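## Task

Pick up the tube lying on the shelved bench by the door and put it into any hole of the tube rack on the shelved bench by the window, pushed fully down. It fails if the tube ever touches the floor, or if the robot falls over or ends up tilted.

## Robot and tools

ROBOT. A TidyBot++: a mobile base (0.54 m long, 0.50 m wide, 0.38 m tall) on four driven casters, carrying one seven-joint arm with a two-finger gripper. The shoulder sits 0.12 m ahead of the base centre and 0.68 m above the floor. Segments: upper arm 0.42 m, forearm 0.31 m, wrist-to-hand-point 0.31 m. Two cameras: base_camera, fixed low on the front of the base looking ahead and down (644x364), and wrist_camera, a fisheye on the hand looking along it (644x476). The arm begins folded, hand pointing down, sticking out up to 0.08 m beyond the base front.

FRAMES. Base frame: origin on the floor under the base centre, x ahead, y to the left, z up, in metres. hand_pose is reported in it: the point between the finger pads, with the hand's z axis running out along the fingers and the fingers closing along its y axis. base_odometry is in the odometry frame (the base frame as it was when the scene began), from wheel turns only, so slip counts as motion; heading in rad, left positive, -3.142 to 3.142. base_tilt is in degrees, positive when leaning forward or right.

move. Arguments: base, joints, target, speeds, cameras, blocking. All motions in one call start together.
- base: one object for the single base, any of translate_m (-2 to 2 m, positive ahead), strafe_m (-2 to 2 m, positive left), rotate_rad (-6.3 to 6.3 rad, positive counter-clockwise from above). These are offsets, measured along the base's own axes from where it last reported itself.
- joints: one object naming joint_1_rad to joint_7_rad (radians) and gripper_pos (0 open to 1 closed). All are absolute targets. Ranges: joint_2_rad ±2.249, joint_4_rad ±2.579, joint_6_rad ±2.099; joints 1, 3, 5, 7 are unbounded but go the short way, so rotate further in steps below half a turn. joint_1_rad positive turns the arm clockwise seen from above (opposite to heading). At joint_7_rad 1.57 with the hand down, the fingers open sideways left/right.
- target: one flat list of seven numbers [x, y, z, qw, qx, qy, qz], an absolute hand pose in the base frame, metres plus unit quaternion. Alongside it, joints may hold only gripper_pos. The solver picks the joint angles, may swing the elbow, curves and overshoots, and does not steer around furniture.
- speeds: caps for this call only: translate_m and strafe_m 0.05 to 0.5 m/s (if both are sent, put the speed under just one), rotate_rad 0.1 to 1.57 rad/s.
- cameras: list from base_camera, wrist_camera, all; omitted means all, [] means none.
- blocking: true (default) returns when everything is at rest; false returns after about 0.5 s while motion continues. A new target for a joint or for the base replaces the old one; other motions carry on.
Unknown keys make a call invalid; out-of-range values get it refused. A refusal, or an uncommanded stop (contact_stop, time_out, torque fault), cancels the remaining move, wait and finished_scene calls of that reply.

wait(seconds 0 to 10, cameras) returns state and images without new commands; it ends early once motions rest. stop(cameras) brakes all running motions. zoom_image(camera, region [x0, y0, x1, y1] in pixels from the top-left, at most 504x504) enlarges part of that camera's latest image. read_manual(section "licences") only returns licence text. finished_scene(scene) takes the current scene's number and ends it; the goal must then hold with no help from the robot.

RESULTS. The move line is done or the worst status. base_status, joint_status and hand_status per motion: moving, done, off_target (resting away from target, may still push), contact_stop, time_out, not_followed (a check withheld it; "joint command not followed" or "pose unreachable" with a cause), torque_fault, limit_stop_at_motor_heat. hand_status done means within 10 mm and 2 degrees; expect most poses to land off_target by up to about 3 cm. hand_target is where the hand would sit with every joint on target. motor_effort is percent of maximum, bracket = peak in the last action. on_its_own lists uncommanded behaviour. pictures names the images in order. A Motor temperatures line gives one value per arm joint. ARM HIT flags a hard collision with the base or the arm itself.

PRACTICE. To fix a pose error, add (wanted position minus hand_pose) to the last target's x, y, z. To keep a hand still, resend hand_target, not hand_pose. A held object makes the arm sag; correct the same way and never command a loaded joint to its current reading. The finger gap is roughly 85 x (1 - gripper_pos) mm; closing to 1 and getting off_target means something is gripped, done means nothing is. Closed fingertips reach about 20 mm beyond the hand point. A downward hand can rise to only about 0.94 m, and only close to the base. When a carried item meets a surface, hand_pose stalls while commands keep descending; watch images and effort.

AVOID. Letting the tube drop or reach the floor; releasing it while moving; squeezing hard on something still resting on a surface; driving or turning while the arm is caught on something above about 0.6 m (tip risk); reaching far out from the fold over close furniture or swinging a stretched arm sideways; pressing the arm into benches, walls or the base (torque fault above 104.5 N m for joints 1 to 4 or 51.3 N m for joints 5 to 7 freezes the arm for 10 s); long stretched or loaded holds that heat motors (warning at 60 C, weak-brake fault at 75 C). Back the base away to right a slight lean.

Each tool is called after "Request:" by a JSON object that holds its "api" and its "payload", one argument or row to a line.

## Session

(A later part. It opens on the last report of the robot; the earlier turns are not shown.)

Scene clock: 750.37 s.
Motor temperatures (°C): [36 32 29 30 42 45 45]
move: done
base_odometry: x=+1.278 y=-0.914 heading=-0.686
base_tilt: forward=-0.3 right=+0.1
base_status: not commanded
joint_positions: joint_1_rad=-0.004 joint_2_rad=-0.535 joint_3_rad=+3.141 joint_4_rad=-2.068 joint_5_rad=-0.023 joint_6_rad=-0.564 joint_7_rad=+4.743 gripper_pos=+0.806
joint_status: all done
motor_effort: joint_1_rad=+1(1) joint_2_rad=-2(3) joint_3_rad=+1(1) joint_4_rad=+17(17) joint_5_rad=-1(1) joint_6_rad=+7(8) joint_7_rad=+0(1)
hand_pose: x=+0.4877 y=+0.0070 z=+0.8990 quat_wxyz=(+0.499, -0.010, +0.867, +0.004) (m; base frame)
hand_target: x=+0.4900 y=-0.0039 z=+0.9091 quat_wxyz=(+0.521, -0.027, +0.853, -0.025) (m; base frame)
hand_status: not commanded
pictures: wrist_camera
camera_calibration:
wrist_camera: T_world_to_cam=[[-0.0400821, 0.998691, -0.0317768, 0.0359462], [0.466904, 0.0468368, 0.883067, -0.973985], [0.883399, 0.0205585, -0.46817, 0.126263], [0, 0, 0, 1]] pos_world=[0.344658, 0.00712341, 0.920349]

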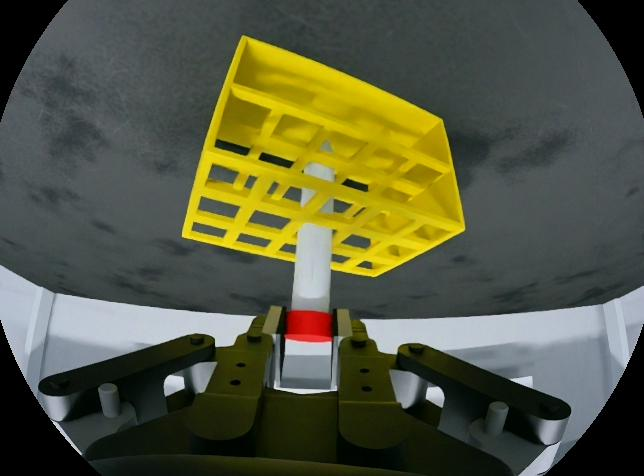

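Request:
{"api": "move", "payload": {
  "joints": {"joint_2_rad": -0.553, "joint_4_rad": -2.108, "joint_6_rad": -0.490},
  "cameras": ["wrist_camera"]
}}

Request:
{"api": "move", "payload": {
  "joints": {"joint_2_rad": -0.554, "joint_4_rad": -2.118, "joint_6_rad": -0.481},
  "cameras": ["wrist_camera"]
}}

Scene clock: 762.70 s.
Motor temperatures (°C): [36 32 29 30 42 45 45]
move: done
base_odometry: x=+1.278 y=-0.914 heading=-0.686
base_tilt: forward=-0.3 right=+0.1
base_status: not commanded
joint_positions: joint_1_rad=-0.004 joint_2_rad=-0.537 joint_3_rad=+3.141 joint_4_rad=-2.087 joint_5_rad=-0.023 joint_6_rad=-0.546 joint_7_rad=+4.743 gripper_pos=+0.806
joint_status: all done
motor_effort: joint_1_rad=+0(1) joint_2_rad=-2(3) joint_3_rad=+1(1) joint_4_rad=+17(18) joint_5_rad=+0(1) joint_6_rad=+7(8) joint_7_rad=-2(2)
hand_pose: x=+0.4874 y=+0.0069 z=+0.8937 quat_wxyz=(+0.499, -0.010, +0.866, +0.004) (m; base frame)
hand_target: x=+0.4892 y=-0.0038 z=+0.9027 quat_wxyz=(+0.521, -0.027, +0.853, -0.025) (m; base frame)
hand_status: not commanded
pictures: wrist_camera
camera_calibration:
wrist_camera: T_world_to_cam=[[-0.0396069, 0.998709, -0.0318195, 0.0356838], [0.465561, 0.0466213, 0.883787, -0.969077], [0.884129, 0.0201901, -0.466807, 0.122531], [0, 0, 0, 1]] pos_world=[0.344245, 0.00706806, 0.914791]

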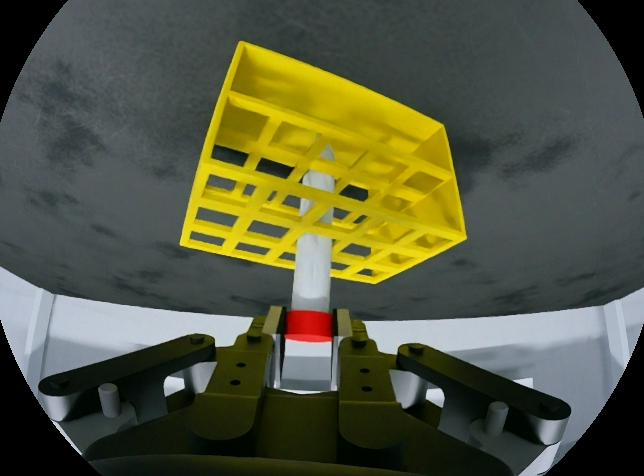

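Scene clock: 763.20 s.
Motor temperatures (°C): [36 32 29 30 42 45 45]
move: done
base_odometry: x=+1.278 y=-0.914 heading=-0.686
base_tilt: forward=-0.3 right=+0.1
base_status: not commanded
joint_positions: joint_1_rad=-0.004 joint_2_rad=-0.539 joint_3_rad=+3.141 joint_4_rad=-2.094 joint_5_rad=-0.023 joint_6_rad=-0.535 joint_7_rad=+4.743 gripper_pos=+0.806
joint_status: all done
motor_effort: joint_1_rad=+1(1) joint_2_rad=-2(2) joint_3_rad=+1(1) joint_4_rad=+17(17) joint_5_rad=+0(1) joint_6_rad=+8(8) joint_7_rad=+0(1)
hand_pose: x=+0.4876 y=+0.0068 z=+0.8934 quat_wxyz=(+0.502, -0.010, +0.865, +0.003) (m; base frame)
hand_target: x=+0.4889 y=-0.0038 z=+0.8996 quat_wxyz=(+0.521, -0.027, +0.853, -0.025) (m; base frame)
hand_status: not commanded
pictures: wrist_camera
camera_calibration:
wrist_camera: T_world_to_cam=[[-0.0391686, 0.998719, -0.0320232, 0.0357162], [0.460278, 0.0464784, 0.886557, -0.968802], [0.88691, 0.0199856, -0.461509, 0.116102], [0, 0, 0, 1]] pos_world=[0.344345, 0.00703744, 0.913624]

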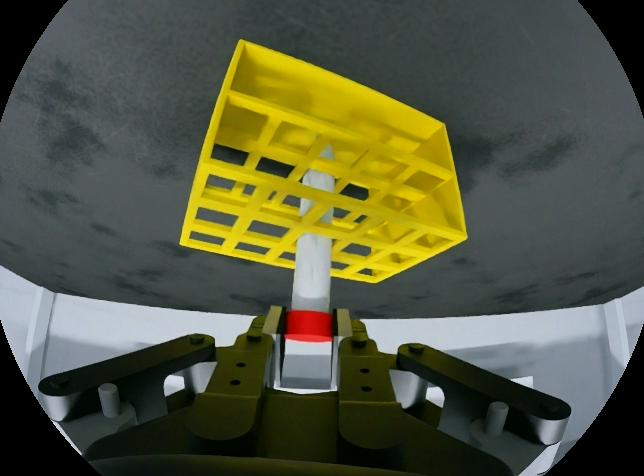

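Request:
{"api": "move", "payload": {
  "joints": {"joint_2_rad": -0.556, "joint_4_rad": -2.133, "joint_6_rad": -0.470},
  "cameras": ["wrist_camera"]
}}

Request:
{"api": "zoom_image", "payload": {
  "camera": "wrist_camera",
  "region": [240, 80, 420, 240]
}}

Scene clock: 776.67 s.
Motor temperatures (°C): [36 32 29 30 42 45 45]
move: done
base_odometry: x=+1.278 y=-0.914 heading=-0.686
base_tilt: forward=-0.3 right=+0.1
base_status: not commanded
joint_positions: joint_1_rad=-0.004 joint_2_rad=-0.544 joint_3_rad=+3.141 joint_4_rad=-2.105 joint_5_rad=-0.023 joint_6_rad=-0.519 joint_7_rad=+4.743 gripper_pos=+0.806
joint_status: all done
motor_effort: joint_1_rad=+1(1) joint_2_rad=-2(2) joint_3_rad=+1(2) joint_4_rad=+16(17) joint_5_rad=-1(1) joint_6_rad=+7(8) joint_7_rad=+0(1)
hand_pose: x=+0.4873 y=+0.0067 z=+0.8932 quat_wxyz=(+0.506, -0.010, +0.862, +0.003) (m; base frame)
hand_target: x=+0.4879 y=-0.0037 z=+0.8946 quat_wxyz=(+0.520, -0.027, +0.853, -0.024) (m; base frame)
hand_status: not commanded
pictures: wrist_camera
camera_calibration:
wrist_camera: T_world_to_cam=[[-0.0384918, 0.998733, -0.0324193, 0.035829], [0.45149, 0.0463253, 0.891073, -0.968235], [0.891445, 0.019662, -0.452701, 0.106232], [0, 0, 0, 1]] pos_world=[0.343828, 0.00698142, 0.912021]

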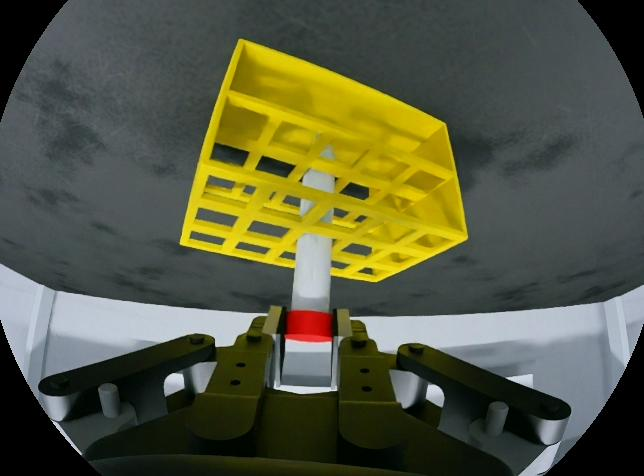

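Scaled by 2.800.

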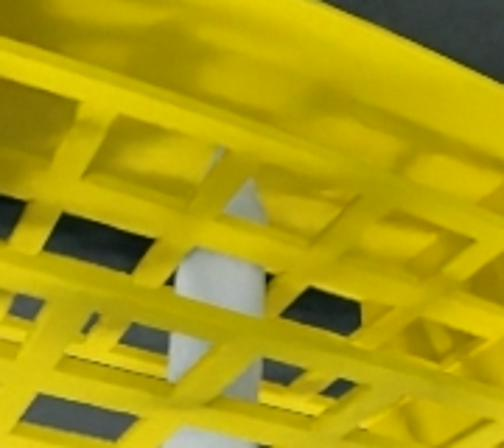

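Request:
{"api": "move", "payload": {
  "joints": {"gripper_pos": 0.7},
  "cameras": ["wrist_camera"]
}}

Request:
{"api": "move", "payload": {
  "joints": {"gripper_pos": 0.4},
  "cameras": ["wrist_camera"]
}}

Scene clock: 784.63 s.
Motor temperatures (°C): [36 32 29 30 42 45 45]
move: done
base_odometry: x=+1.278 y=-0.914 heading=-0.686
base_tilt: forward=-0.3 right=+0.1
base_status: not commanded
joint_positions: joint_1_rad=-0.004 joint_2_rad=-0.544 joint_3_rad=+3.141 joint_4_rad=-2.110 joint_5_rad=-0.023 joint_6_rad=-0.519 joint_7_rad=+4.743 gripper_pos=+0.700
joint_status: all done
motor_effort: joint_1_rad=+1(1) joint_2_rad=-2(2) joint_3_rad=+0(1) joint_4_rad=+17(17) joint_5_rad=-1(1) joint_6_rad=+8(8) joint_7_rad=+0(1)
hand_pose: x=+0.4866 y=+0.0067 z=+0.8905 quat_wxyz=(+0.504, -0.010, +0.863, +0.003) (m; base frame)
hand_target: x=+0.4879 y=-0.0037 z=+0.8946 quat_wxyz=(+0.520, -0.027, +0.853, -0.024) (m; base frame)
hand_status: not commanded
pictures: wrist_camera
camera_calibration:
wrist_camera: T_world_to_cam=[[-0.0386346, 0.998732, -0.0322672, 0.0356549], [0.45549, 0.0463431, 0.889034, -0.965688], [0.889402, 0.01965, -0.456703, 0.110197], [0, 0, 0, 1]] pos_world=[0.34323, 0.00697791, 0.910007]

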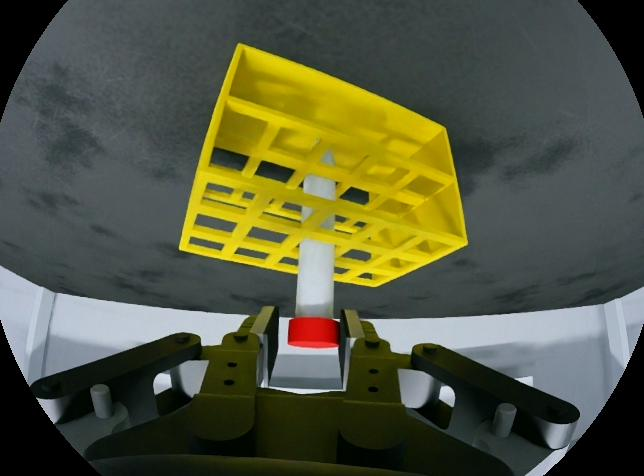

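Scene clock: 785.33 s.
Motor temperatures (°C): [36 32 29 30 42 45 45]
move: done
base_odometry: x=+1.278 y=-0.914 heading=-0.686
base_tilt: forward=-0.3 right=+0.1
base_status: not commanded
joint_positions: joint_1_rad=-0.004 joint_2_rad=-0.544 joint_3_rad=+3.141 joint_4_rad=-2.110 joint_5_rad=-0.023 joint_6_rad=-0.519 joint_7_rad=+4.743 gripper_pos=+0.400
joint_status: all done
motor_effort: joint_1_rad=+0(1) joint_2_rad=-2(2) joint_3_rad=+1(2) joint_4_rad=+17(17) joint_5_rad=+0(1) joint_6_rad=+8(8) joint_7_rad=-1(1)
hand_pose: x=+0.4866 y=+0.0067 z=+0.8905 quat_wxyz=(+0.504, -0.010, +0.863, +0.003) (m; base frame)
hand_target: x=+0.4879 y=-0.0037 z=+0.8946 quat_wxyz=(+0.520, -0.027, +0.853, -0.024) (m; base frame)
hand_status: not commanded
pictures: wrist_camera
camera_calibration:
wrist_camera: T_world_to_cam=[[-0.0386346, 0.998732, -0.0322672, 0.0356549], [0.45549, 0.0463431, 0.889034, -0.965688], [0.889402, 0.01965, -0.456703, 0.110197], [0, 0, 0, 1]] pos_world=[0.34323, 0.00697791, 0.910007]

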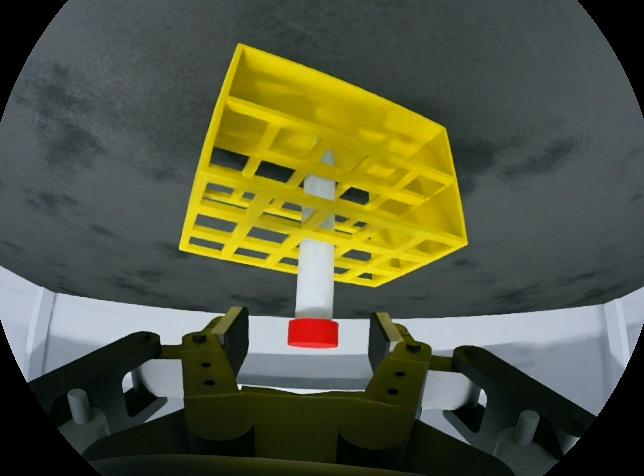

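Request:
{"api": "move", "payload": {
  "base": {"translate_m": -0.2},
  "speeds": {"translate_m": 0.15},
  "cameras": ["wrist_camera"]
}}

Request:
{"api": "zoom_image", "payload": {
  "camera": "wrist_camera",
  "region": [220, 220, 400, 380]
}}

Scene clock: 797.10 s.
Motor temperatures (°C): [36 32 29 30 42 45 45]
move: done
base_odometry: x=+1.123 y=-0.787 heading=-0.686
base_tilt: forward=-0.3 right=+0.1
base_status: done
joint_positions: joint_1_rad=-0.004 joint_2_rad=-0.556 joint_3_rad=+3.141 joint_4_rad=-2.110 joint_5_rad=-0.023 joint_6_rad=-0.519 joint_7_rad=+4.743 gripper_pos=+0.400
joint_status: not commanded
motor_effort: joint_1_rad=+0(1) joint_2_rad=-2(5) joint_3_rad=+0(2) joint_4_rad=+17(17) joint_5_rad=-1(1) joint_6_rad=+7(8) joint_7_rad=-1(1)
hand_pose: x=+0.4841 y=+0.0066 z=+0.8942 quat_wxyz=(+0.509, -0.010, +0.861, +0.003) (m; base frame)
hand_target: x=+0.4879 y=-0.0037 z=+0.8946 quat_wxyz=(+0.520, -0.027, +0.853, -0.024) (m; base frame)
hand_status: not commanded
pictures: wrist_camera
camera_calibration:
wrist_camera: T_world_to_cam=[[-0.038022, 0.998738, -0.0328103, 0.0360014], [0.446094, 0.0463452, 0.893785, -0.96749], [0.894178, 0.0193471, -0.447293, 0.10337], [0, 0, 0, 1]] pos_world=[0.340529, 0.00688261, 0.912147]

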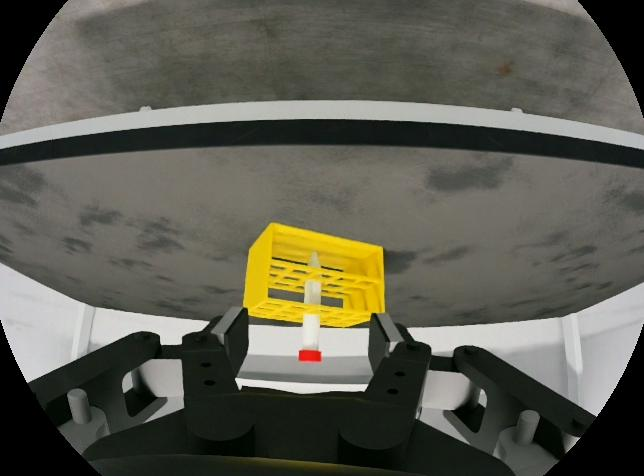

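Scaled by 2.800.

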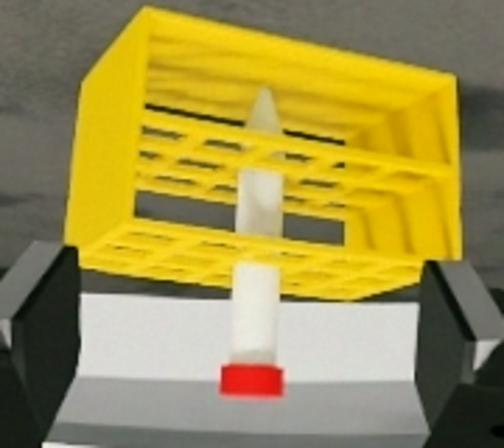

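Request:
{"api": "finished_scene", "payload": {
  "scene": 2
}}

The scene is finished: the task was done.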